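# Stow earphones in chest drawer and close it

## Task

Place the coiled earphones inside the small chest's open drawer, then push that drawer closed, with the chest still standing upright at the end.

## Robot and tools

Robot: two Franka FR3 seven-joint arms, left_arm and right_arm, each carrying a Robotiq 140 two-finger gripper whose fingers do not fold. A wrist camera sits on each gripper. Cameras: cam_high (504x504, fixed, behind the arms), cam_left_wrist and cam_right_wrist (672x504 each). Approximate calibration and a URDF are provided.

Frame: every position, orientation and offset uses the scene frame. Its origin is at table-top height, halfway between the two nominal arm bases; +z points up, +x points out over the table, and left_arm is on the +y side (image left/right may not match). Actual bases: left_arm at (-0.058, +0.407, +0.035) m, right_arm at (-0.037, -0.309, +0.035) m. The reported end_effector_position is the point between the closed pads; fingers point along the gripper's +z and open along its y. Fingertips extend about 33 mm past that point at small openings, only 9 mm when fully open. Reported poses can be a few centimetres off.

Row format (shared by execute_actions and move): one flat list of 18 numbers covering both arms, even if only one moves. First nine are left_arm: dx, dy, dz, rx, ry, rz, gripper position, force_limit, speed; the next nine repeat this for right_arm. dx..rz are offsets, not poses: they are measured from that arm's Hand target as it stood when the action or move began, along scene axes, and rx, ry, rz form one rotation vector turning about the Hand target's position. Scale: 1.0 equals 0.6 m or 180 degrees; all numbers lie in [-1, 1]. Because offsets restart from the current Hand target each time, sending the same offset twice moves twice as far. Sending six zeros re-requests the current Hand target. Gripper numbers are absolute commands, not offsets: resend the previous position, force_limit and speed to leave a gripper unchanged (a 0 is itself a command).

execute_actions(actions, cameras): actions is a list of actions; each action is a table of up to 15 rows, one per 1/30 s step, every row counted from the same start pose; a short table repeats its final row to fill 15 steps. One action lasts 0.5 s. Images come back only for an empty actions list or when cameras names them (["all"], a list of names, or [] for none).

move(target, speed, blend, blocking, cameras): target is one 18-number row or a list of up to 15 rows; every row is an offset from the same starting Hand targets, not chained. Each gripper follows a straight line with no obstacle avoidance; all paths finish together, last at least 0.5 s and are cut off at 10 s. speed is the top path speed in m/s, 0.002 to 2, default 0.25 (one value or one per target). blend in metres rounds corners at intermediate targets; 0 means stop at each. blocking=false returns after about 0.5 s while motion continues. The result adds a move: line such as done, off_target, moving, held or fault, plus limits (paced = pose clipped, held = steps withheld). Faster moves lag, stray and hit harder.

wait(seconds 0 to 10) lets time pass holding commands. stop brakes a running move (fingers keep moving). zoom_image(camera, region) enlarges [x0, y0, x1, y1] pixels of the newest image of cam_high, cam_left_wrist or cam_right_wrist, region no larger than 504 by 504. clear_fault(arm) clears a reported torque or force fault on left_arm or right_arm. read_manual gives licence text only. finished_scene(scene) ends the scene irreversibly; call it only once the earphones are in and the drawer is shut.

Gripper: position +1 is fully open (140 mm), about -0.8 is where pads touch, -1 closes until blocked. force_limit from -1 (about 14 N) to +1 (58 N); faster closing grips much harder. speed -1 is about 30 mm/s, 0 about 140, +1 about 250; both start at +1. After a close, object_status should read 2 (stopped while closing); 0 moving, 1 blocked while opening, 3 reached target or pads met (maybe empty). It may lag 0.2 to 1.7 s. position_measured is in counts: 3 fully open, ~75 is 100 mm, 139 is 60 mm, 200 is 20 mm, 230 pads together. To tighten, raise force_limit and nudge position (-1 to -0.98); to loosen, reopen and close slowly.

Controller: each step the commanded pose is clipped to within 70 mm and 16 degrees of the measured pose, so one action may fall short. Hand target in the result is the last commanded (clipped) pose; the gripper may rest short of it, and a blocked arm keeps pressing until commanded back. Large wrist turns can swing the elbow.

Faults: an arm halts on contact torque at its limit (waist and shoulder 35, upper arm roll 32, elbow 30, forearm roll and wrist joints 12 N m), on 40 N net outside force (held weight included), on passing a joint limit, or on exceeding joint speed by a tenth; then clear_fault is required. If a grip pins the arm after a force fault, open first. Motor heat from holding loads, stretched poses or pushing into unreachable targets can brake an arm for 30 to 60 s; watch for MOTOR HOT.

Result lines also include joint positions and velocities, joint torques, external joint torques and flange force (noisy estimates, larger error during acceleration), and Tool commands.

Avoid: dropping or releasing moving objects, anything leaving the table, tipping the chest, slamming the drawer, hard hits on fixed or heavy items, squeezing hard on a part still resting on a surface, and any contact or gripping between the two arms, which can end the scene. Loose objects may occasionally be nudged by something else. Smooth, quick, low-effort motion is preferred.

Each tool is called after "Call:" as name(argument=value, ...) on one line, values as JSON.

## Session

Call:
execute_actions(actions=[])

Call:
zoom_image(camera="cam_high", region=[100, 140, 320, 380])

Scene clock: 0.00 s.
left_arm: end_effector_position=(+0.3906, +0.3534, +0.3040) position_measured=3 object_status=3 end_effector_quat_wxyz=(-0.104, +0.774, -0.462, -0.421) | right_arm: end_effector_position=(+0.5086, -0.3611, +0.2859) position_measured=3 object_status=3 end_effector_quat_wxyz=(+0.657, +0.632, +0.406, +0.058)
Joint positions: left_arm=[-0.32 0.467 -0.031 -1.437 0.367 1.075 -0.844] | right_arm=[0.274 0.011 0.155 -2.572 -1.668 1.783 -1.044]
Joint velocities: within noise
Joint torques (N m): no reading
External joint torques (N m): no reading
Flange force (N): no reading
Hand target: left_arm +0.3906, +0.3534, +0.3040; -0.104, +0.774, -0.462, -0.421 | right_arm +0.5086, -0.3611, +0.2859; +0.657, +0.632, +0.406, +0.058
Tool commands: left_gripper/position=+1.0 left_gripper/force_limit=+1.0 left_gripper/speed=+1.0 right_gripper/position=+1.0 right_gripper/force_limit=+1.0 right_gripper/speed=+1.0
camera_calibration:
cam_left_wrist: T_world_to_cam=[[-0.802398, -0.554172, 0.221475, 0.450136], [-0.0399313, 0.420134, 0.906583, -0.404157], [-0.595452, 0.718597, -0.359244, 0.229469], [0, 0, 0, 1]] pos_world=[0.481688, 0.254357, 0.349144]
cam_right_wrist: T_world_to_cam=[[0.437809, 0.169359, 0.882973, -0.403825], [-0.834551, -0.288768, 0.469187, 0.188577], [0.334436, -0.942301, 0.0149133, -0.371105], [0, 0, 0, 1]] pos_world=[0.458286, -0.226846, 0.273623]

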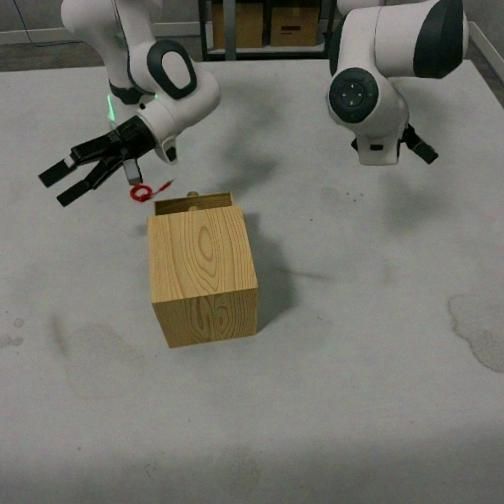

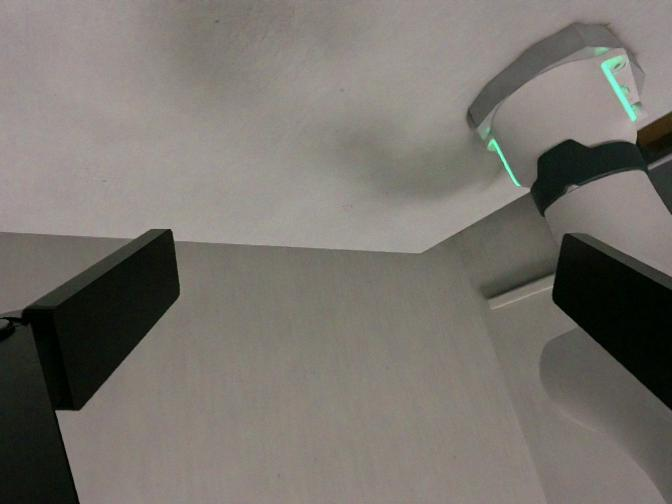

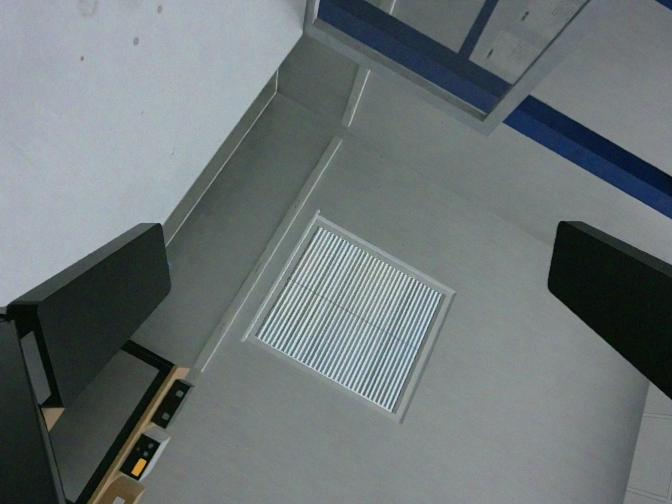

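Scaled by 2.100 from the camera's 504x504 image, which has a finer 720x720 frame.

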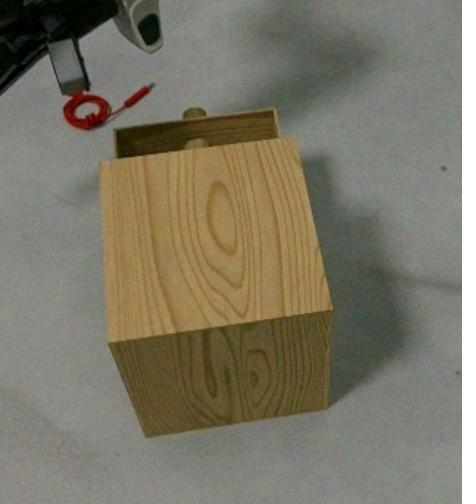

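Call:
move(target=[0,0,0,0,0,0,1,1,1,-0.38,0.168,0.14,0.4998,-0.1682,-0.4999,-0.2,-1,0], cameras=["all"], speed=0.3)

Scene clock: 39.77 s.
left_arm: end_effector_position=(+0.3906, +0.3534, +0.3040) position_measured=3 object_status=3 end_effector_quat_wxyz=(-0.104, +0.774, -0.462, -0.421) | right_arm: end_effector_position=(+0.2800, -0.2608, +0.3694) position_measured=154 object_status=3 end_effector_quat_wxyz=(+0.002, +0.918, -0.397, -0.001)
Joint positions: left_arm=[-0.32 0.467 -0.031 -1.437 0.367 1.075 -0.844] | right_arm=[0.146 -0.758 -0.022 -2.453 -0.017 1.692 -0.587]
Joint velocities: left_arm=[within noise] | right_arm=[0 0 0.002 0 0 0.001 0.008]
Joint torques (N m): left_arm=[0.25 -42.36 1.27 23.13 1.75 -0.18 0.08] | right_arm=[-0.18 -7.18 0.27 25.75 1.03 2.83 -0.01]
External joint torques (N m): left_arm=[0.18 2.9 0.68 0.68 -0.11 -0.02 0.08] | right_arm=[-0.18 -0.64 0.44 0.94 0.25 0.19 -0.02]
Flange force (N): left_arm=[6.2 -8.2 -10.3] | right_arm=[-0.7 -0.4 -1.9]
Hand target: left_arm +0.3906, +0.3534, +0.3040; -0.104, +0.774, -0.462, -0.421 | right_arm +0.2806, -0.2603, +0.3699; +0.000, +0.916, -0.401, +0.000
Off the commanded pose: left_arm 0.000 m, 0 deg | right_arm 0.001 m, 1 deg.
move: done
camera_calibration:
cam_left_wrist: T_world_to_cam=[[-0.802398, -0.554172, 0.221475, 0.450136], [-0.0399313, 0.420134, 0.906583, -0.404157], [-0.595452, 0.718597, -0.359244, 0.229469], [0, 0, 0, 1]] pos_world=[0.481688, 0.254357, 0.349144]
cam_right_wrist: T_world_to_cam=[[-0.739375, -0.673142, -0.0143042, 0.0469019], [-0.636273, 0.691616, 0.341795, 0.234816], [-0.220184, 0.261816, -0.939666, 0.620579], [0, 0, 0, 1]] pos_world=[0.320727, -0.293309, 0.503549]

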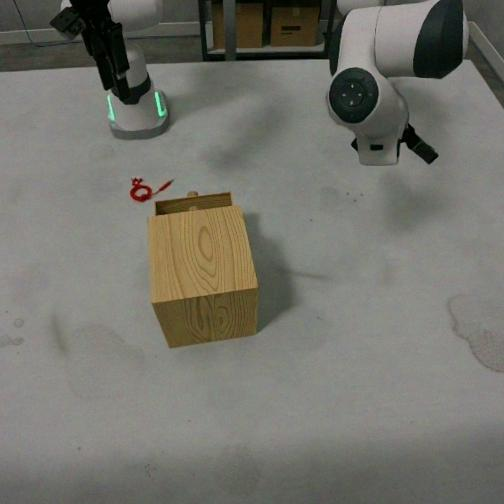

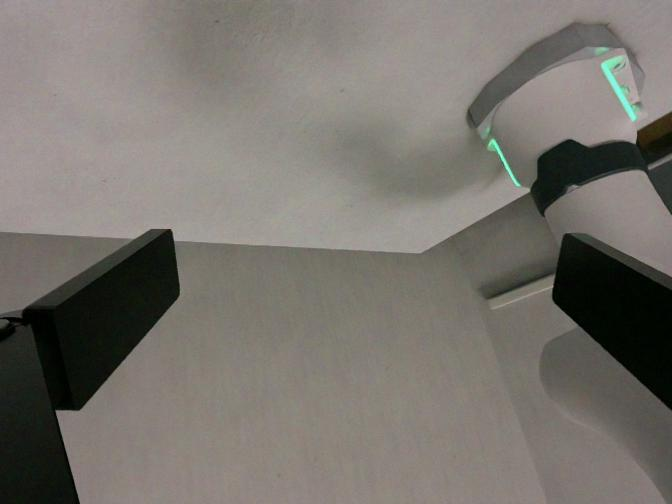

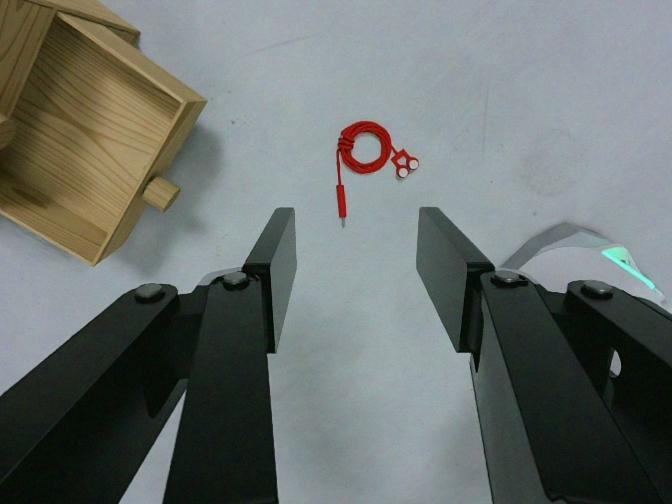

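Call:
move(target=[0,0,0,0,0,0,1,1,1,-0.0068,-0.0772,-0.3165,0,0,-0.6269,-0.3,-1,0], cameras=["cam_right_wrist"])

Call:
zoom_image(camera="cam_right_wrist", region=[220, 60, 520, 300])

Scene clock: 87.43 s.
left_arm: end_effector_position=(+0.3906, +0.3534, +0.3040) position_measured=3 object_status=3 end_effector_quat_wxyz=(-0.104, +0.774, -0.462, -0.421) | right_arm: end_effector_position=(+0.2765, -0.3071, +0.1795) position_measured=167 object_status=3 end_effector_quat_wxyz=(+0.000, -0.177, +0.984, -0.001)
Joint positions: left_arm=[-0.32 0.467 -0.031 -1.437 0.367 1.075 -0.844] | right_arm=[-0.763 -0.865 0.775 -2.849 0.643 2.054 0.717]
Joint velocities: left_arm=[within noise] | right_arm=[0.001 0.001 0.001 0.001 -0.001 -0.001 0.005]
Joint torques (N m): left_arm=[0.25 -42.4 1.26 23.14 1.75 -0.16 0.12] | right_arm=[-0.26 -0.18 -11 21.98 0.96 2.31 0.11]
External joint torques (N m): left_arm=[0.05 2.83 0.57 0.72 -0.12 -0.01 0.12] | right_arm=[-0.27 -0.86 0.56 1.65 0.29 -0.22 0.11]
Flange force (N): left_arm=[6.2 -8.1 -10.4] | right_arm=[-2.8 1.1 -3.2]
Hand target: left_arm +0.3906, +0.3534, +0.3040; -0.104, +0.774, -0.462, -0.421 | right_arm +0.2765, -0.3066, +0.1800; +0.000, -0.173, +0.985, +0.000
Off the commanded pose: left_arm 0.000 m, 0 deg | right_arm 0.001 m, 1 deg.
move: done
camera_calibration:
cam_right_wrist: T_world_to_cam=[[-0.333666, 0.942485, -0.019734, 0.395394], [0.884119, 0.320129, 0.340368, -0.204672], [0.327109, 0.0961219, -0.940085, 0.251334], [0, 0, 0, 1]] pos_world=[0.23067, -0.33129, 0.313742]
Images, in order (width x height): cam_right_wrist 672x504.

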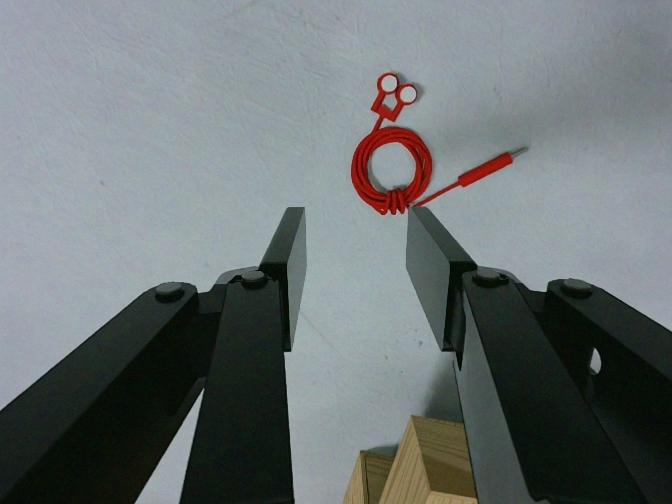

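Scaled by 1.680 from the camera's 672x504 image, which has a finer 960x720 frame.

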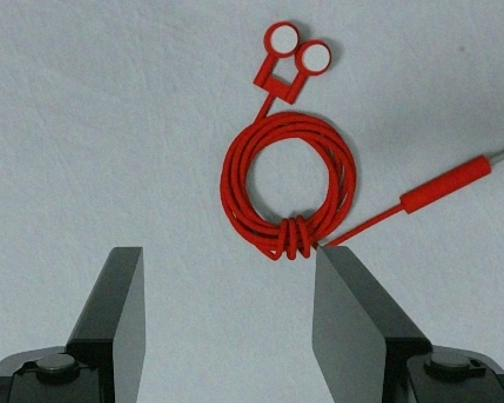

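Call:
move(target=[0,0,0,0,0,0,1,1,1,-0.0175,0.0037,-0.2,0,0,0,-0.3,-1,0], cameras=["cam_right_wrist"])

Call:
zoom_image(camera="cam_right_wrist", region=[220, 60, 520, 300])

Scene clock: 102.83 s.
left_arm: end_effector_position=(+0.3906, +0.3534, +0.3040) position_measured=3 object_status=3 end_effector_quat_wxyz=(-0.104, +0.774, -0.462, -0.421) | right_arm: end_effector_position=(+0.2649, -0.3042, +0.0600) position_measured=167 object_status=3 end_effector_quat_wxyz=(-0.001, -0.169, +0.986, +0.000)
Joint positions: left_arm=[-0.32 0.467 -0.031 -1.437 0.367 1.075 -0.844] | right_arm=[-0.867 -0.517 1.091 -2.969 0.861 2.525 0.669]
Joint velocities: left_arm=[within noise] | right_arm=[0.002 0 0.003 -0.001 0.001 0.005 0]
Joint torques (N m): left_arm=[0.22 -42.4 1.27 23.11 1.73 -0.17 0.07] | right_arm=[-0.17 -1.51 -8.05 16.55 0.37 2.74 -0.56]
External joint torques (N m): left_arm=[0.18 2.83 0.7 0.66 -0.13 -0.03 0.07] | right_arm=[-0.16 0.46 0.3 1.46 -0.07 0.22 -0.56]
Flange force (N): left_arm=[6.0 -8.0 -10.0] | right_arm=[-5.9 -3.8 5.2]
Hand target: left_arm +0.3906, +0.3534, +0.3040; -0.104, +0.774, -0.462, -0.421 | right_arm +0.2660, -0.3044, +0.0600; +0.000, -0.173, +0.985, +0.000
Off the commanded pose: left_arm 0.000 m, 0 deg | right_arm 0.001 m, 0 deg.
move: done
camera_calibration:
cam_right_wrist: T_world_to_cam=[[-0.318198, 0.947852, -0.0180832, 0.383898], [0.889936, 0.305221, 0.3389, -0.160703], [0.326746, 0.0917443, -0.940649, 0.141327], [0, 0, 0, 1]] pos_world=[0.218993, -0.327794, 0.194343]
Images, in order (width x height): cam_right_wrist 672x504.

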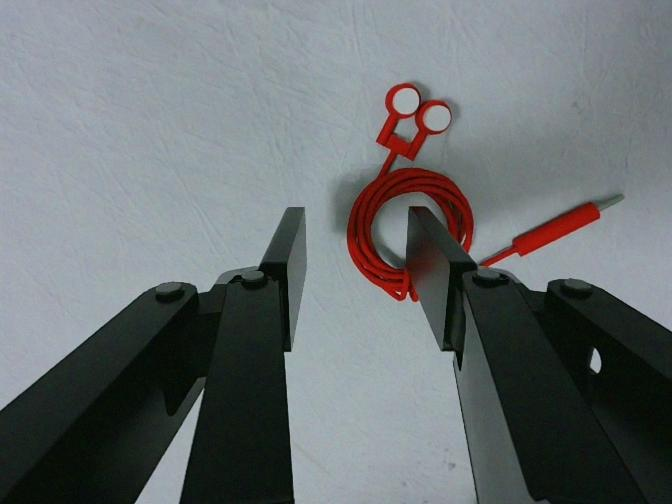

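Scaled by 1.680 from the camera's 672x504 image, which has a finer 960x720 frame.

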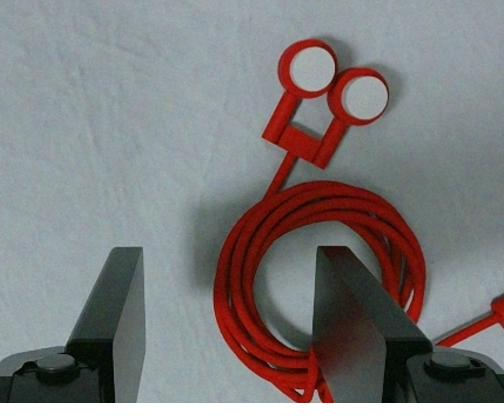

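Call:
move(target=[0,0,0,0,0,0,1,1,1,0.0057,0.0068,-0.0333,0,0,0,-0.3,-1,0], cameras=["cam_right_wrist"], speed=0.05)

Call:
zoom_image(camera="cam_right_wrist", region=[220, 60, 520, 300])

Scene clock: 111.90 s.
left_arm: end_effector_position=(+0.3906, +0.3534, +0.3040) position_measured=3 object_status=3 end_effector_quat_wxyz=(-0.104, +0.774, -0.462, -0.421) | right_arm: end_effector_position=(+0.2682, -0.3004, +0.0400) position_measured=167 object_status=3 end_effector_quat_wxyz=(-0.002, -0.175, +0.985, +0.000)
Joint positions: left_arm=[-0.32 0.467 -0.031 -1.437 0.367 1.075 -0.844] | right_arm=[-0.956 -0.403 1.197 -2.958 0.862 2.641 0.668]
Joint velocities: left_arm=[within noise] | right_arm=[0.001 0.002 0.003 0 0.001 0.004 0]
Joint torques (N m): left_arm=[0.22 -42.39 1.3 23.15 1.75 -0.18 0.08] | right_arm=[-0.46 -1.77 -6.31 15.54 0.63 2.85 -0.18]
External joint torques (N m): left_arm=[0.39 2.92 0.89 0.67 -0.09 -0.03 0.08] | right_arm=[-0.48 0.48 0.74 1.46 0.26 0.33 -0.18]
Flange force (N): left_arm=[6.0 -8.5 -10.2] | right_arm=[0.0 0.0 0.0]
Hand target: left_arm +0.3906, +0.3534, +0.3040; -0.104, +0.774, -0.462, -0.421 | right_arm +0.2694, -0.3003, +0.0400; +0.000, -0.173, +0.985, +0.000
Off the commanded pose: left_arm 0.000 m, 0 deg | right_arm 0.001 m, 0 deg.
move: done
camera_calibration:
cam_right_wrist: T_world_to_cam=[[-0.329053, 0.944125, -0.0187777, 0.382814], [0.886606, 0.315728, 0.338003, -0.153972], [0.325046, 0.0945725, -0.940958, 0.122439], [0, 0, 0, 1]] pos_world=[0.22268, -0.324391, 0.174442]
Images, in order (width x height): cam_right_wrist 672x504.

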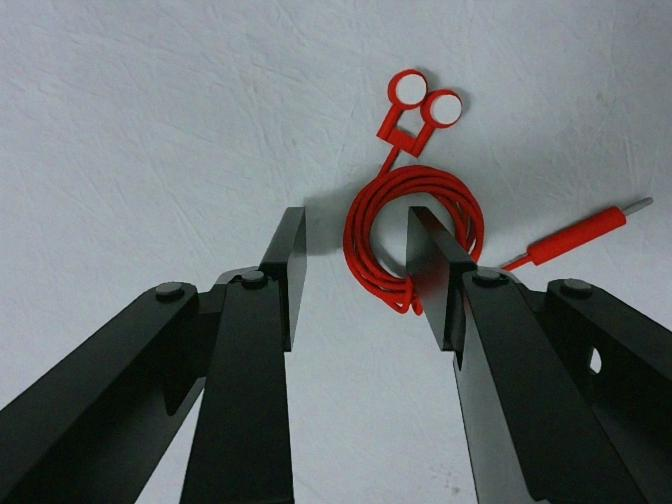

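Scaled by 1.680 from the camera's 672x504 image, which has a finer 960x720 frame.

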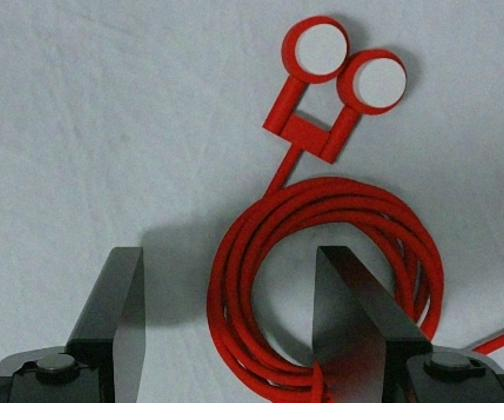

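Call:
move(target=[[0,0,0,0,0,0,1,1,1,0.0055,0.002,0,0,0,0,-0.3,-1,0],[0,0,0,0,0,0,1,1,1,0.0055,0.002,-0.0085,0,0,0,-0.3,-1,0]], cameras=["cam_right_wrist"], speed=0.03)

Call:
zoom_image(camera="cam_right_wrist", region=[220, 60, 520, 300])

Scene clock: 118.47 s.
left_arm: end_effector_position=(+0.3906, +0.3534, +0.3040) position_measured=3 object_status=3 end_effector_quat_wxyz=(-0.104, +0.774, -0.462, -0.421) | right_arm: end_effector_position=(+0.2715, -0.2992, +0.0349) position_measured=167 object_status=3 end_effector_quat_wxyz=(-0.002, -0.175, +0.985, +0.000)
Joint positions: left_arm=[-0.32 0.467 -0.031 -1.437 0.367 1.075 -0.844] | right_arm=[-1.008 -0.373 1.25 -2.947 0.861 2.669 0.669]
Joint velocities: left_arm=[within noise] | right_arm=[0 0 0.001 0 0.001 0.003 -0.001]
Joint torques (N m): left_arm=[0.23 -42.38 1.27 23.15 1.74 -0.17 0.06] | right_arm=[-0.47 -1.34 -5.79 15.22 0.34 2.84 -0.09]
External joint torques (N m): left_arm=[0.25 2.86 0.74 0.7 -0.11 -0.02 0.06] | right_arm=[-0.47 0.45 1 1.43 -0.01 0.33 -0.09]
Flange force (N): left_arm=[6.1 -8.3 -10.2] | right_arm=[0.0 0.0 0.0]
Hand target: left_arm +0.3906, +0.3534, +0.3040; -0.104, +0.774, -0.462, -0.421 | right_arm +0.2727, -0.2991, +0.0349; +0.000, -0.173, +0.985, +0.000
Off the commanded pose: left_arm 0.000 m, 0 deg | right_arm 0.001 m, 0 deg.
move: done
camera_calibration:
cam_right_wrist: T_world_to_cam=[[-0.329499, 0.943975, -0.01848, 0.382766], [0.8864, 0.316024, 0.338267, -0.15539], [0.325156, 0.0950778, -0.940869, 0.116494], [0, 0, 0, 1]] pos_world=[0.22598, -0.323291, 0.169242]
Images, in order (width x height): cam_right_wrist 672x504.

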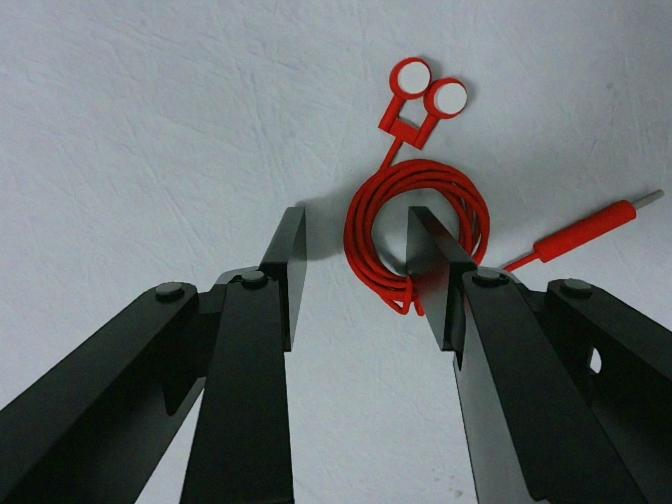

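Scaled by 1.680 from the camera's 672x504 image, which has a finer 960x720 frame.

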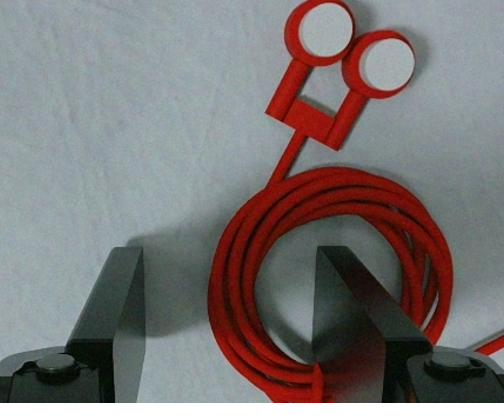

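Call:
move(target=[0,0,0,0,0,0,1,1,1,0,0,0,0,0,0,-1,-1,-1])

Call:
move(target=[0,0,0,0,0,0,1,1,1,0,0,0.05,0,0,0,-1,-1,-1], cameras=["cam_right_wrist"], speed=0.08)

Scene clock: 125.17 s.
left_arm: end_effector_position=(+0.3906, +0.3534, +0.3040) position_measured=3 object_status=3 end_effector_quat_wxyz=(-0.104, +0.774, -0.462, -0.421) | right_arm: end_effector_position=(+0.2717, -0.2992, +0.0349) position_measured=223 object_status=0 end_effector_quat_wxyz=(-0.002, -0.175, +0.985, -0.001)
Joint positions: left_arm=[-0.32 0.467 -0.031 -1.437 0.367 1.075 -0.844] | right_arm=[-1.009 -0.373 1.251 -2.947 0.862 2.67 0.669]
Joint torques (N m): left_arm=[0.25 -42.33 1.28 23.11 1.75 -0.17 0.08] | right_arm=[-0.24 -1.86 -6.24 15.22 0.59 2.62 -0.13]
External joint torques (N m): left_arm=[0.22 2.95 0.72 0.66 -0.1 -0.01 0.08] | right_arm=[-0.29 -0.03 0.52 1.34 0.25 0.09 -0.13]
Flange force (N): left_arm=[6.3 -8.4 -10.3] | right_arm=[0.0 0.0 0.0]
Hand target: left_arm +0.3906, +0.3534, +0.3040; -0.104, +0.774, -0.462, -0.421 | right_arm +0.2727, -0.2991, +0.0350; +0.000, -0.173, +0.985, +0.000
Off the commanded pose: left_arm 0.000 m, 0 deg | right_arm 0.001 m, 0 deg.
move: done

Scene clock: 126.50 s.
left_arm: end_effector_position=(+0.3906, +0.3534, +0.3040) position_measured=3 object_status=3 end_effector_quat_wxyz=(-0.104, +0.774, -0.462, -0.421) | right_arm: end_effector_position=(+0.2740, -0.2991, +0.0651) position_measured=223 object_status=2 end_effector_quat_wxyz=(+0.001, -0.175, +0.985, +0.000)
Joint positions: left_arm=[-0.32 0.467 -0.031 -1.437 0.367 1.075 -0.844] | right_arm=[-0.882 -0.529 1.107 -2.945 0.86 2.505 0.669]
Joint velocities: left_arm=[within noise] | right_arm=[-0.001 0 0 -0.001 0 -0.005 0]
Joint torques (N m): left_arm=[0.25 -42.36 1.29 23.11 1.74 -0.17 0.06] | right_arm=[0.67 -2.46 -8.92 16.08 0.33 2.3 0.01]
External joint torques (N m): left_arm=[0.23 2.78 0.75 0.72 -0.1 -0.02 0.06] | right_arm=[0.61 -0.82 -0.15 0.72 -0.11 -0.22 0.01]
Flange force (N): left_arm=[6.0 -8.2 -10.2] | right_arm=[2.6 3.0 -7.8]
Hand target: left_arm +0.3906, +0.3534, +0.3040; -0.104, +0.774, -0.462, -0.421 | right_arm +0.2727, -0.2991, +0.0650; +0.000, -0.173, +0.985, +0.000
Off the commanded pose: left_arm 0.000 m, 0 deg | right_arm 0.001 m, 0 deg.
move: done
camera_calibration:
cam_right_wrist: T_world_to_cam=[[-0.328867, 0.944174, -0.0195391, 0.383915], [0.884576, 0.315222, 0.343746, -0.16797], [0.330715, 0.0957628, -0.938859, 0.142624], [0, 0, 0, 1]] pos_world=[0.227671, -0.323193, 0.199144]
Images, in order (width x height): cam_right_wrist 672x504.

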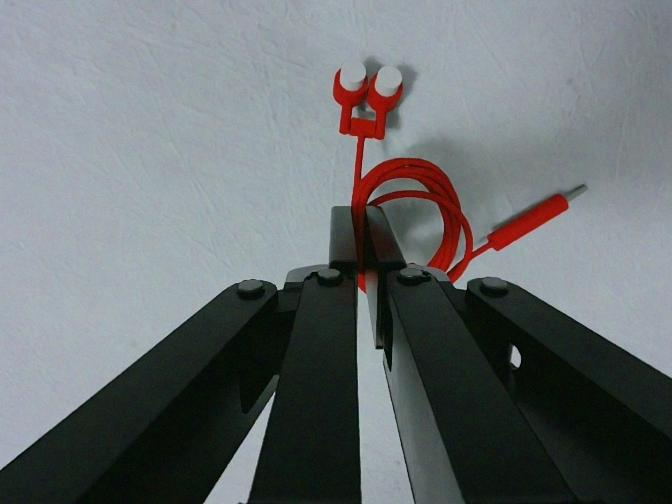

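Call:
move(target=[0,0,0,0,0,0,1,1,1,0,0,0.48,0,0,0,-1,-1,-1], speed=0.2)

Call:
move(target=[0,0,0,0,0,0,1,1,1,0.11,0.35,0,0,0,0.8894,-1,-1,-1], cameras=["cam_right_wrist","cam_high"], speed=0.25)

Scene clock: 134.93 s.
left_arm: end_effector_position=(+0.3906, +0.3534, +0.3040) position_measured=3 object_status=3 end_effector_quat_wxyz=(-0.104, +0.774, -0.462, -0.421) | right_arm: end_effector_position=(+0.2737, -0.2991, +0.3531) position_measured=223 object_status=2 end_effector_quat_wxyz=(+0.002, -0.176, +0.984, -0.001)
Joint positions: left_arm=[-0.32 0.467 -0.031 -1.437 0.367 1.075 -0.844] | right_arm=[-0.785 -0.971 0.53 -2.497 0.431 1.597 0.776]
Joint velocities: left_arm=[within noise] | right_arm=[0 0.001 -0.001 0 0 -0.004 -0.001]
Joint torques (N m): left_arm=[0.24 -42.36 1.3 23.09 1.74 -0.17 0.09] | right_arm=[-0.12 2.45 -11.28 23.93 0.71 2.4 0.03]
External joint torques (N m): left_arm=[0.31 2.78 0.82 0.7 -0.09 -0.02 0.09] | right_arm=[-0.12 -0.47 0.63 1.92 -0.05 -0.12 0.03]
Flange force (N): left_arm=[5.9 -8.2 -10.0] | right_arm=[-3.6 0.4 -4.6]
Hand target: left_arm +0.3906, +0.3534, +0.3040; -0.104, +0.774, -0.462, -0.421 | right_arm +0.2727, -0.2991, +0.3530; +0.000, -0.173, +0.985, +0.000
Off the commanded pose: left_arm 0.000 m, 0 deg | right_arm 0.001 m, 0 deg.
move: done

Scene clock: 141.87 s.
left_arm: end_effector_position=(+0.3906, +0.3534, +0.3040) position_measured=3 object_status=3 end_effector_quat_wxyz=(-0.104, +0.774, -0.462, -0.421) | right_arm: end_effector_position=(+0.3374, -0.0894, +0.3533) position_measured=223 object_status=2 end_effector_quat_wxyz=(-0.001, +1.000, -0.005, -0.001)
Joint positions: left_arm=[-0.32 0.467 -0.031 -1.437 0.367 1.075 -0.844] | right_arm=[0.531 -0.396 -0.032 -2.228 -0.011 1.831 -1.022]
Joint velocities: left_arm=[within noise] | right_arm=[0 0 0.001 0.001 0.001 0 -0.006]
Joint torques (N m): left_arm=[0.24 -42.38 1.24 23.15 1.74 -0.18 0.07] | right_arm=[0.78 -17.94 -0.5 26.92 0.48 2.88 -0.43]
External joint torques (N m): left_arm=[0.05 2.86 0.57 0.71 -0.12 -0.03 0.07] | right_arm=[0.74 0.87 -0.57 1.9 -0.33 0.23 -0.43]
Flange force (N): left_arm=[6.3 -8.1 -10.4] | right_arm=[7.5 -3.2 -3.9]
Hand target: left_arm +0.3906, +0.3534, +0.3040; -0.104, +0.774, -0.462, -0.421 | right_arm +0.3387, -0.0891, +0.3530; +0.000, +1.000, +0.000, +0.000
Off the commanded pose: left_arm 0.000 m, 0 deg | right_arm 0.001 m, 1 deg.
move: done
camera_calibration:
cam_right_wrist: T_world_to_cam=[[-0.0262746, -0.999461, -0.0196991, -0.0633956], [-0.939114, 0.0179251, 0.343137, 0.199748], [-0.342599, 0.0275155, -0.939079, 0.593383], [0, 0, 0, 1]] pos_world=[0.389212, -0.0832691, 0.487444]
Images, in order (width x height): cam_high 504x504, cam_right_wrist 672x504.

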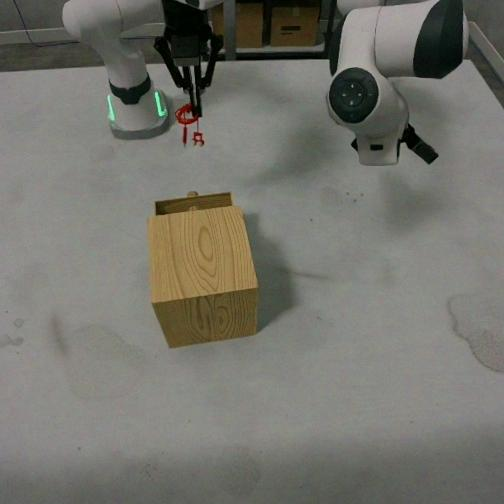

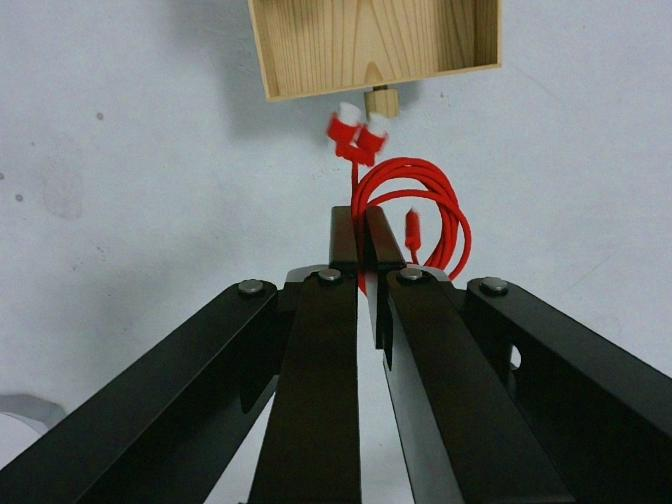

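Call:
move(target=[0,0,0,0,0,0,1,1,1,0.177,0.019,-0.088,0,0,0.04,-1,-1,-1], cameras=["cam_right_wrist","cam_high"], speed=0.15)

Call:
zoom_image(camera="cam_high", region=[120, 90, 270, 240])

Scene clock: 159.50 s.
left_arm: end_effector_position=(+0.3906, +0.3534, +0.3040) position_measured=3 object_status=3 end_effector_quat_wxyz=(-0.104, +0.774, -0.462, -0.421) | right_arm: end_effector_position=(+0.4439, -0.0787, +0.3007) position_measured=223 object_status=2 end_effector_quat_wxyz=(+0.001, +0.998, +0.059, +0.000)
Joint positions: left_arm=[-0.32 0.467 -0.031 -1.437 0.367 1.075 -0.844] | right_arm=[0.529 -0.073 -0.115 -2.034 -0.011 1.96 -1.235]
Joint velocities: left_arm=[within noise] | right_arm=[0.001 -0.001 -0.001 0 0.003 0.001 -0.004]
Joint torques (N m): left_arm=[0.22 -42.38 1.31 23.12 1.75 -0.18 0.08] | right_arm=[0.27 -28.91 -0.24 26.71 1.06 2.9 -0.33]
External joint torques (N m): left_arm=[0.1 2.9 0.69 0.69 -0.1 -0.01 0.08] | right_arm=[0.32 1.23 -0.4 1.76 0.28 0.23 -0.33]
Flange force (N): left_arm=[6.3 -8.2 -10.4] | right_arm=[9.7 -2.6 -2.2]
Hand target: left_arm +0.3906, +0.3534, +0.3040; -0.104, +0.774, -0.462, -0.421 | right_arm +0.4449, -0.0777, +0.3002; +0.000, +0.998, +0.062, +0.000
Off the commanded pose: left_arm 0.000 m, 0 deg | right_arm 0.001 m, 0 deg.
move: done
camera_calibration:
cam_right_wrist: T_world_to_cam=[[0.101271, -0.994723, -0.0164296, -0.108203], [-0.93428, -0.100767, 0.342004, 0.306529], [-0.341855, -0.0192854, -0.939555, 0.576293], [0, 0, 0, 1]] pos_world=[0.494351, -0.0656301, 0.434847]
Images, in order (width x height): cam_high 504x504, cam_right_wrist 672x504.

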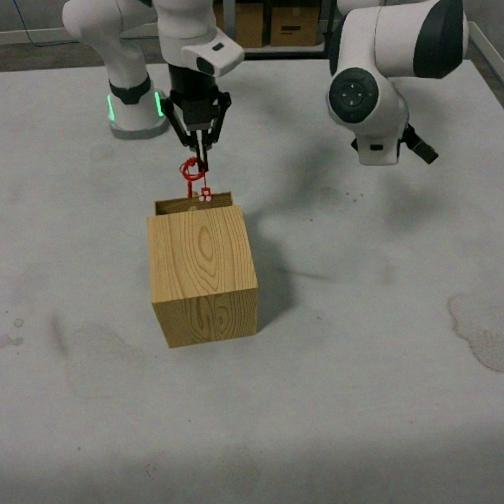

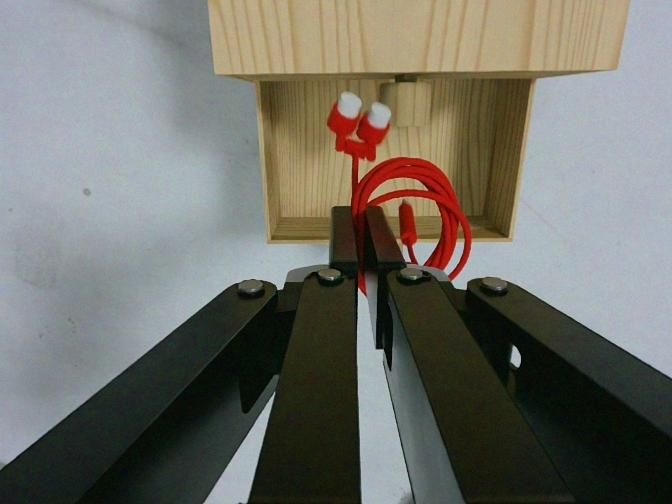

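Scaled by 3.360 from the camera's 504x504 image, which has a finer 720x720 frame.

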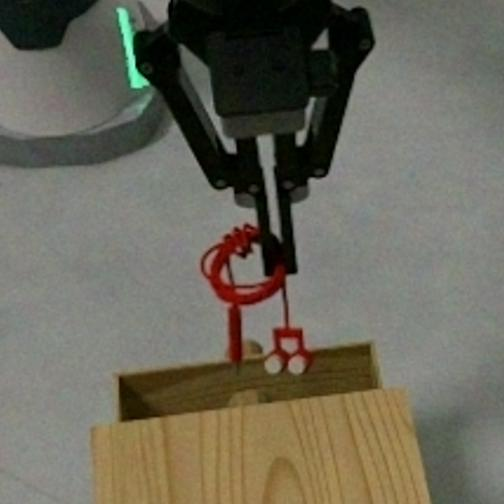

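Call:
move(target=[0,0,0,0,0,0,1,1,1,-0.005,0.012,-0.2,0,0,0,-1,-1,-1], cameras=["cam_right_wrist","cam_high"], speed=0.08)

Call:
zoom_image(camera="cam_high", region=[120, 120, 270, 270])

Scene clock: 170.43 s.
left_arm: end_effector_position=(+0.3906, +0.3534, +0.3040) position_measured=3 object_status=3 end_effector_quat_wxyz=(-0.104, +0.774, -0.462, -0.421) | right_arm: end_effector_position=(+0.4416, -0.0718, +0.1809) position_measured=223 object_status=2 end_effector_quat_wxyz=(+0.001, +0.998, +0.061, +0.000)
Joint positions: left_arm=[-0.32 0.467 -0.031 -1.437 0.367 1.075 -0.844] | right_arm=[0.531 0.049 -0.107 -2.21 0.005 2.258 -1.236]
Joint velocities: left_arm=[within noise] | right_arm=[-0.001 0 -0.001 0.002 0 0.003 0]
Joint torques (N m): left_arm=[0.23 -42.37 1.27 23.15 1.74 -0.16 0.07] | right_arm=[0.29 -31.81 0.19 24.46 0.92 2.97 -0.29]
External joint torques (N m): left_arm=[0.15 3.09 0.67 0.59 -0.13 -0.01 0.07] | right_arm=[0.26 0.77 0.28 1.33 0.27 0.31 -0.29]
Flange force (N): left_arm=[6.5 -8.4 -10.2] | right_arm=[6.4 -2.2 0.6]
Hand target: left_arm +0.3906, +0.3534, +0.3040; -0.104, +0.774, -0.462, -0.421 | right_arm +0.4419, -0.0705, +0.1802; +0.000, +0.998, +0.062, +0.000
Off the commanded pose: left_arm 0.000 m, 0 deg | right_arm 0.002 m, 0 deg.
move: done
camera_calibration:
cam_right_wrist: T_world_to_cam=[[0.104998, -0.994332, -0.0167283, -0.104595], [-0.933804, -0.104364, 0.342226, 0.345557], [-0.342032, -0.0203122, -0.939469, 0.463086], [0, 0, 0, 1]] pos_world=[0.492055, -0.0585323, 0.315047]
Images, in order (width x height): cam_high 504x504, cam_right_wrist 672x504.

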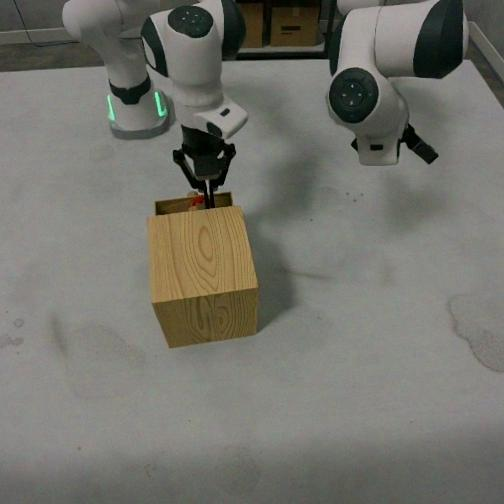

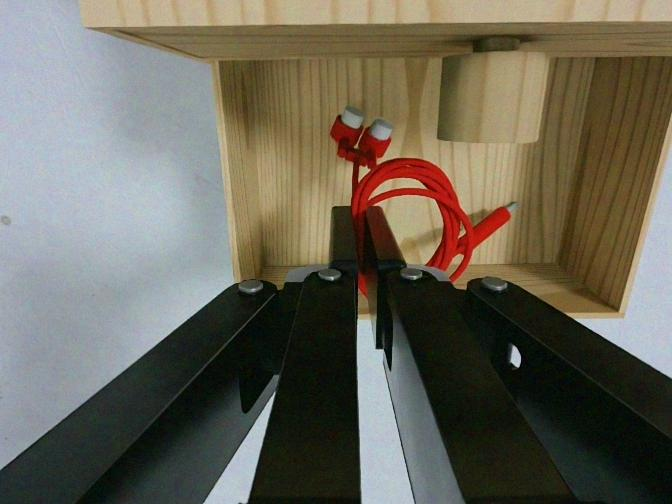

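Scaled by 3.360 from the camera's 504x504 image, which has a finer 720x720 frame.

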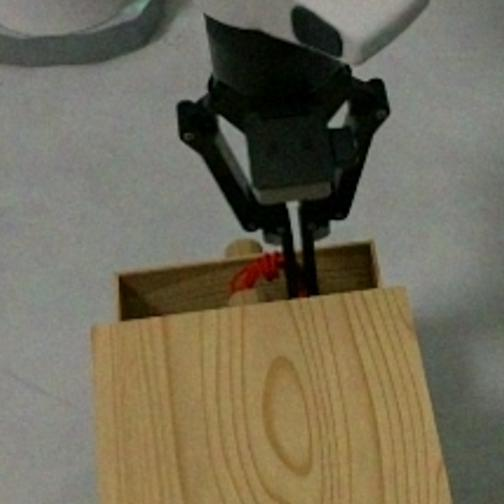

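Call:
move(target=[0,0,0,0,0,0,1,1,1,0,0,-0.08,0,0,0,-1,-1,-1], cameras=["cam_right_wrist"], speed=0.06)

Scene clock: 175.77 s.
left_arm: end_effector_position=(+0.3906, +0.3534, +0.3040) position_measured=3 object_status=3 end_effector_quat_wxyz=(-0.104, +0.774, -0.462, -0.421) | right_arm: end_effector_position=(+0.4414, -0.0710, +0.1330) position_measured=223 object_status=2 end_effector_quat_wxyz=(+0.001, +0.998, +0.060, +0.000)
Joint positions: left_arm=[-0.32 0.467 -0.031 -1.437 0.367 1.075 -0.844] | right_arm=[0.531 0.126 -0.106 -2.251 0.017 2.375 -1.242]
Joint velocities: left_arm=[within noise] | right_arm=[-0.001 -0.001 0 0 0.001 0.005 -0.002]
Joint torques (N m): left_arm=[0.24 -42.38 1.26 23.13 1.75 -0.17 0.11] | right_arm=[0.16 -32.98 -0.11 23.21 0.86 2.91 -0.31]
External joint torques (N m): left_arm=[0.31 3 0.78 0.62 -0.1 -0.02 0.11] | right_arm=[0.15 1.01 0.18 1.3 0.27 0.25 -0.31]
Flange force (N): left_arm=[6.2 -8.5 -10.2] | right_arm=[6.9 -2.1 1.7]
Hand target: left_arm +0.3906, +0.3534, +0.3040; -0.104, +0.774, -0.462, -0.421 | right_arm +0.4419, -0.0705, +0.1322; +0.000, +0.998, +0.062, +0.000
Off the commanded pose: left_arm 0.000 m, 0 deg | right_arm 0.001 m, 0 deg.
move: done
camera_calibration:
cam_right_wrist: T_world_to_cam=[[0.103415, -0.994493, -0.0169909, -0.10384], [-0.934031, -0.102971, 0.342027, 0.36208], [-0.341893, -0.0195007, -0.939537, 0.418027], [0, 0, 0, 1]] pos_world=[0.491853, -0.057832, 0.267146]
Images, in order (width x height): cam_right_wrist 672x504.

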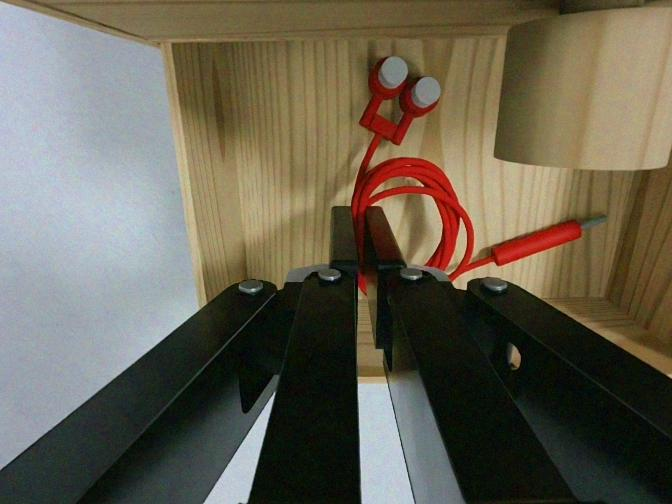

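Call:
move(target=[0,0,0,0,0,0,1,1,1,0,0,-0.015,0,0,0,-1,-1,-1], cameras=["cam_right_wrist"], speed=0.03)

Scene clock: 181.33 s.
left_arm: end_effector_position=(+0.3906, +0.3534, +0.3040) position_measured=3 object_status=3 end_effector_quat_wxyz=(-0.104, +0.774, -0.462, -0.421) | right_arm: end_effector_position=(+0.4418, -0.0708, +0.1245) position_measured=223 object_status=2 end_effector_quat_wxyz=(+0.001, +0.998, +0.060, +0.000)
Joint positions: left_arm=[-0.32 0.467 -0.031 -1.437 0.367 1.075 -0.844] | right_arm=[0.531 0.141 -0.106 -2.256 0.02 2.396 -1.244]
Joint velocities: left_arm=[within noise] | right_arm=[0.001 0 0 -0.001 -0.001 0.005 -0.001]
Joint torques (N m): left_arm=[0.22 -42.37 1.26 23.08 1.74 -0.17 0.07] | right_arm=[0.07 -33.09 -0.06 22.7 0.84 3.06 -0.45]
External joint torques (N m): left_arm=[0.2 2.97 0.71 0.57 -0.11 -0.02 0.07] | right_arm=[0.12 1.19 0.32 1.03 0.26 0.4 -0.45]
Flange force (N): left_arm=[6.2 -8.1 -9.9] | right_arm=[6.4 -1.7 2.7]
Hand target: left_arm +0.3906, +0.3534, +0.3040; -0.104, +0.774, -0.462, -0.421 | right_arm +0.4419, -0.0705, +0.1232; +0.000, +0.998, +0.062, +0.000
Off the commanded pose: left_arm 0.000 m, 0 deg | right_arm 0.001 m, 0 deg.
move: done
camera_calibration:
cam_right_wrist: T_world_to_cam=[[0.103672, -0.994459, -0.017401, -0.103823], [-0.934325, -0.103372, 0.341101, 0.365521], [-0.34101, -0.0191046, -0.939865, 0.409879], [0, 0, 0, 1]] pos_world=[0.492052, -0.057633, 0.258745]
Images, in order (width x height): cam_right_wrist 672x504.

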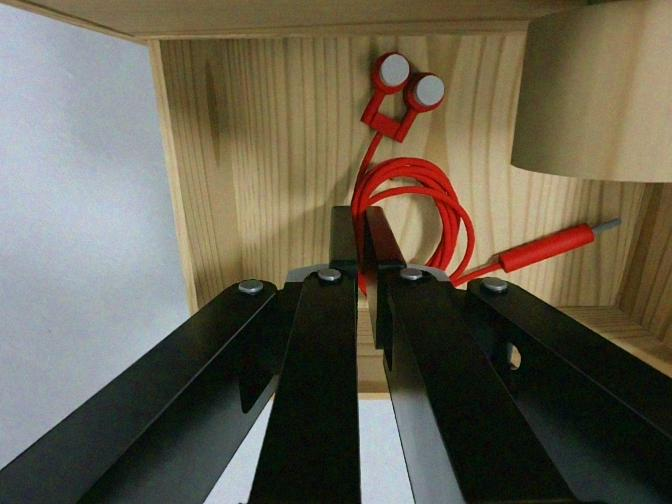

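Call:
move(target=[0,0,0,0,0,0,1,1,1,0,0,-0.009,0,0,0,-1,-1,-1], speed=0.03)

Call:
move(target=[0,0,0,0,0,0,1,1,1,0,0,0,0,0,0,-0.42,-1,-1], cameras=["cam_right_wrist"])

Scene clock: 188.43 s.
left_arm: end_effector_position=(+0.3906, +0.3534, +0.3040) position_measured=3 object_status=3 end_effector_quat_wxyz=(-0.104, +0.774, -0.462, -0.421) | right_arm: end_effector_position=(+0.4419, -0.0707, +0.1192) position_measured=223 object_status=2 end_effector_quat_wxyz=(+0.000, +0.998, +0.060, +0.000)
Joint positions: left_arm=[-0.32 0.467 -0.031 -1.437 0.367 1.075 -0.844] | right_arm=[0.531 0.151 -0.106 -2.259 0.022 2.409 -1.245]
Joint velocities: left_arm=[within noise] | right_arm=[0.001 0 0.002 0 -0.001 0.006 -0.002]
Joint torques (N m): left_arm=[0.19 -42.36 1.26 23.09 1.74 -0.18 0.06] | right_arm=[0.1 -33.22 -0.08 22.54 0.85 3 -0.46]
External joint torques (N m): left_arm=[0.08 2.96 0.65 0.63 -0.11 -0.02 0.06] | right_arm=[0.05 1.22 0.23 1.02 0.29 0.34 -0.46]
Flange force (N): left_arm=[6.3 -8.1 -10.2] | right_arm=[6.5 -1.5 2.7]
Hand target: left_arm +0.3906, +0.3534, +0.3040; -0.104, +0.774, -0.462, -0.421 | right_arm +0.4419, -0.0705, +0.1178; +0.000, +0.998, +0.062, +0.000
Off the commanded pose: left_arm 0.000 m, 0 deg | right_arm 0.001 m, 0 deg.
move: done

Scene clock: 189.50 s.
left_arm: end_effector_position=(+0.3906, +0.3534, +0.3040) position_measured=3 object_status=3 end_effector_quat_wxyz=(-0.104, +0.774, -0.462, -0.421) | right_arm: end_effector_position=(+0.4421, -0.0706, +0.1193) position_measured=182 object_status=0 end_effector_quat_wxyz=(+0.000, +0.998, +0.060, +0.001)
Joint positions: left_arm=[-0.32 0.467 -0.031 -1.437 0.367 1.075 -0.844] | right_arm=[0.531 0.151 -0.106 -2.259 0.022 2.41 -1.246]
Joint torques (N m): left_arm=[0.23 -42.35 1.29 23.14 1.74 -0.17 0.1] | right_arm=[0.05 -33.13 -0.09 22.49 0.84 2.91 -0.42]
External joint torques (N m): left_arm=[0.2 2.99 0.73 0.65 -0.11 -0.02 0.1] | right_arm=[0.12 1.36 0.33 0.94 0.27 0.25 -0.42]
Flange force (N): left_arm=[6.3 -8.4 -10.3] | right_arm=[6.6 -1.8 2.8]
Hand target: left_arm +0.3906, +0.3534, +0.3040; -0.104, +0.774, -0.462, -0.421 | right_arm +0.4419, -0.0705, +0.1178; +0.000, +0.998, +0.062, +0.000
Off the commanded pose: left_arm 0.000 m, 0 deg | right_arm 0.002 m, 0 deg.
move: done
camera_calibration:
cam_right_wrist: T_world_to_cam=[[0.104024, -0.994415, -0.0178443, -0.103894], [-0.934619, -0.103873, 0.340144, 0.367849], [-0.340098, -0.0187056, -0.940204, 0.40472], [0, 0, 0, 1]] pos_world=[0.492251, -0.057534, 0.253544]
Images, in order (width x height): cam_right_wrist 672x504.

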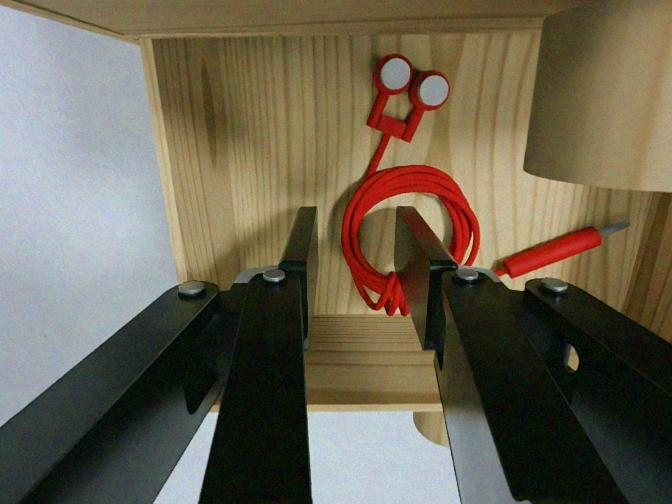

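Released cleanly. Lift straight up, then out.

Call:
move(target=[[0,0,0,0,0,0,1,1,1,0,0,0.05,0,0,0,-0.42,-1,-1],[0,0,0,0,0,0,1,1,1,0,0,0.3,0,0,0,-0.42,-1,-1]], speed=[0.04,0.15], blend=[0.02,0], cameras=["cam_right_wrist","cam_high"])

Scene clock: 196.87 s.
left_arm: end_effector_position=(+0.3906, +0.3534, +0.3040) position_measured=3 object_status=3 end_effector_quat_wxyz=(-0.104, +0.774, -0.462, -0.421) | right_arm: end_effector_position=(+0.4428, -0.0700, +0.2985) position_measured=182 object_status=3 end_effector_quat_wxyz=(-0.002, +0.998, +0.065, +0.002)
Joint positions: left_arm=[-0.32 0.467 -0.031 -1.437 0.367 1.075 -0.844] | right_arm=[0.531 -0.069 -0.104 -2.037 -0.005 1.973 -1.236]
Joint velocities: left_arm=[within noise] | right_arm=[0 0 0 0 -0.001 -0.003 0.002]
Joint torques (N m): left_arm=[0.24 -42.37 1.26 23.11 1.74 -0.17 0.1] | right_arm=[0.25 -29.57 0.46 26.53 0.46 2.61 0.09]
External joint torques (N m): left_arm=[0.08 3.14 0.61 0.54 -0.13 -0.02 0.1] | right_arm=[0.23 0.7 0.27 1.58 -0.32 -0.09 0.09]
Flange force (N): left_arm=[6.6 -8.3 -10.2] | right_arm=[6.9 -3.0 -2.9]
Hand target: left_arm +0.3906, +0.3534, +0.3040; -0.104, +0.774, -0.462, -0.421 | right_arm +0.4419, -0.0705, +0.2978; +0.000, +0.998, +0.062, +0.000
Off the commanded pose: left_arm 0.000 m, 0 deg | right_arm 0.001 m, 0 deg.
move: done; blend cut to 0.015 m at target 1
camera_calibration:
cam_right_wrist: T_world_to_cam=[[0.113309, -0.993301, -0.0226554, -0.102767], [-0.934344, -0.114283, 0.337552, 0.307549], [-0.33788, -0.0170799, -0.941034, 0.572858], [0, 0, 0, 1]] pos_world=[0.492558, -0.0571465, 0.432937]
Images, in order (width x height): cam_high 504x504, cam_right_wrist 672x504.

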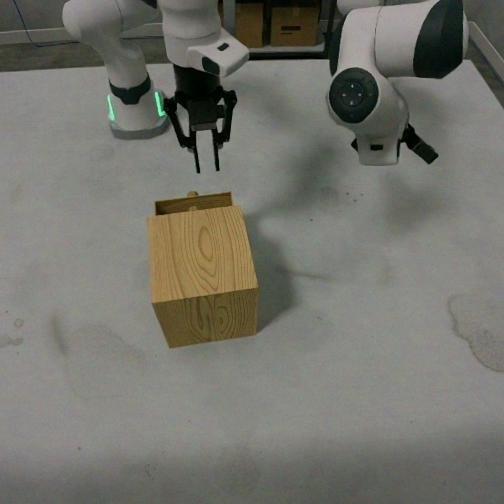

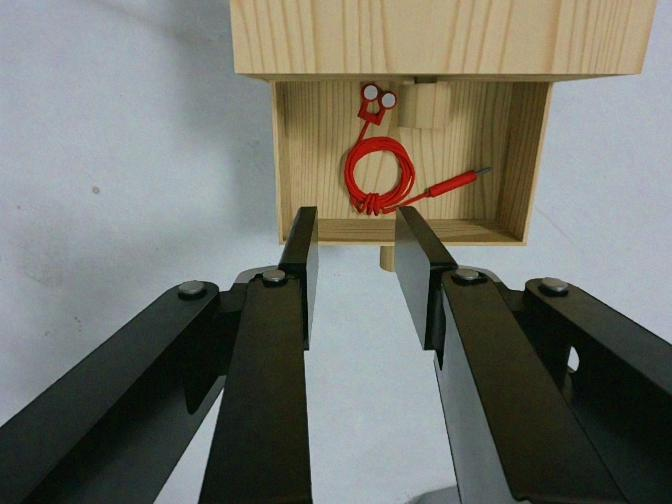

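Call:
move(target=[0,0,0,0,0,0,1,1,1,-0.213,-0.091,0,0.0136,-0.1103,0,-0.08,-1,0], speed=0.2, cameras=["cam_right_wrist"])

Scene clock: 219.40 s.
left_arm: end_effector_position=(+0.3906, +0.3534, +0.3040) position_measured=3 object_status=3 end_effector_quat_wxyz=(-0.104, +0.774, -0.462, -0.421) | right_arm: end_effector_position=(+0.3136, -0.1255, +0.2970) position_measured=139 object_status=3 end_effector_quat_wxyz=(-0.008, +0.983, +0.067, +0.172)
Joint positions: left_arm=[-0.32 0.467 -0.031 -1.437 0.367 1.075 -0.844] | right_arm=[0.473 -0.812 0.062 -2.785 -0.133 2.284 -1.077]
Joint velocities: left_arm=[within noise] | right_arm=[-0.001 0.001 -0.001 -0.001 0.001 0.002 0.007]
Joint torques (N m): left_arm=[0.26 -42.4 1.3 23.12 1.75 -0.18 0.09] | right_arm=[-0.3 -6.2 -1.11 26.45 1.01 3.59 0.13]
External joint torques (N m): left_arm=[0.22 2.88 0.73 0.68 -0.1 -0.02 0.09] | right_arm=[-0.3 -0.66 0.52 0.98 0.28 0.32 0.12]
Flange force (N): left_arm=[6.1 -8.3 -10.2] | right_arm=[0.3 -1.2 -1.6]
Hand target: left_arm +0.3906, +0.3534, +0.3040; -0.104, +0.774, -0.462, -0.421 | right_arm +0.3141, -0.1251, +0.2978; -0.011, +0.983, +0.062, +0.174
Off the commanded pose: left_arm 0.000 m, 0 deg | right_arm 0.001 m, 1 deg.
move: done
camera_calibration:
cam_right_wrist: T_world_to_cam=[[0.124701, -0.992058, -0.0164767, -0.148557], [-0.992184, -0.124757, 0.00239396, 0.297381], [-0.00443053, 0.0160494, -0.999861, 0.443978], [0, 0, 0, 1]] pos_world=[0.315549, -0.117402, 0.440757]
Images, in order (width x height): cam_right_wrist 672x504.

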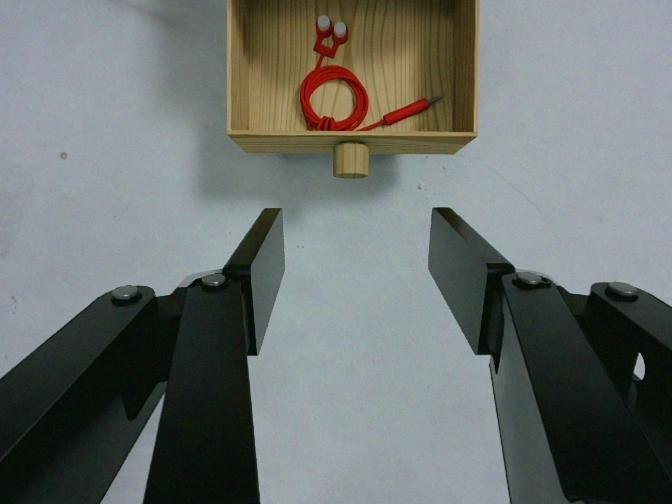

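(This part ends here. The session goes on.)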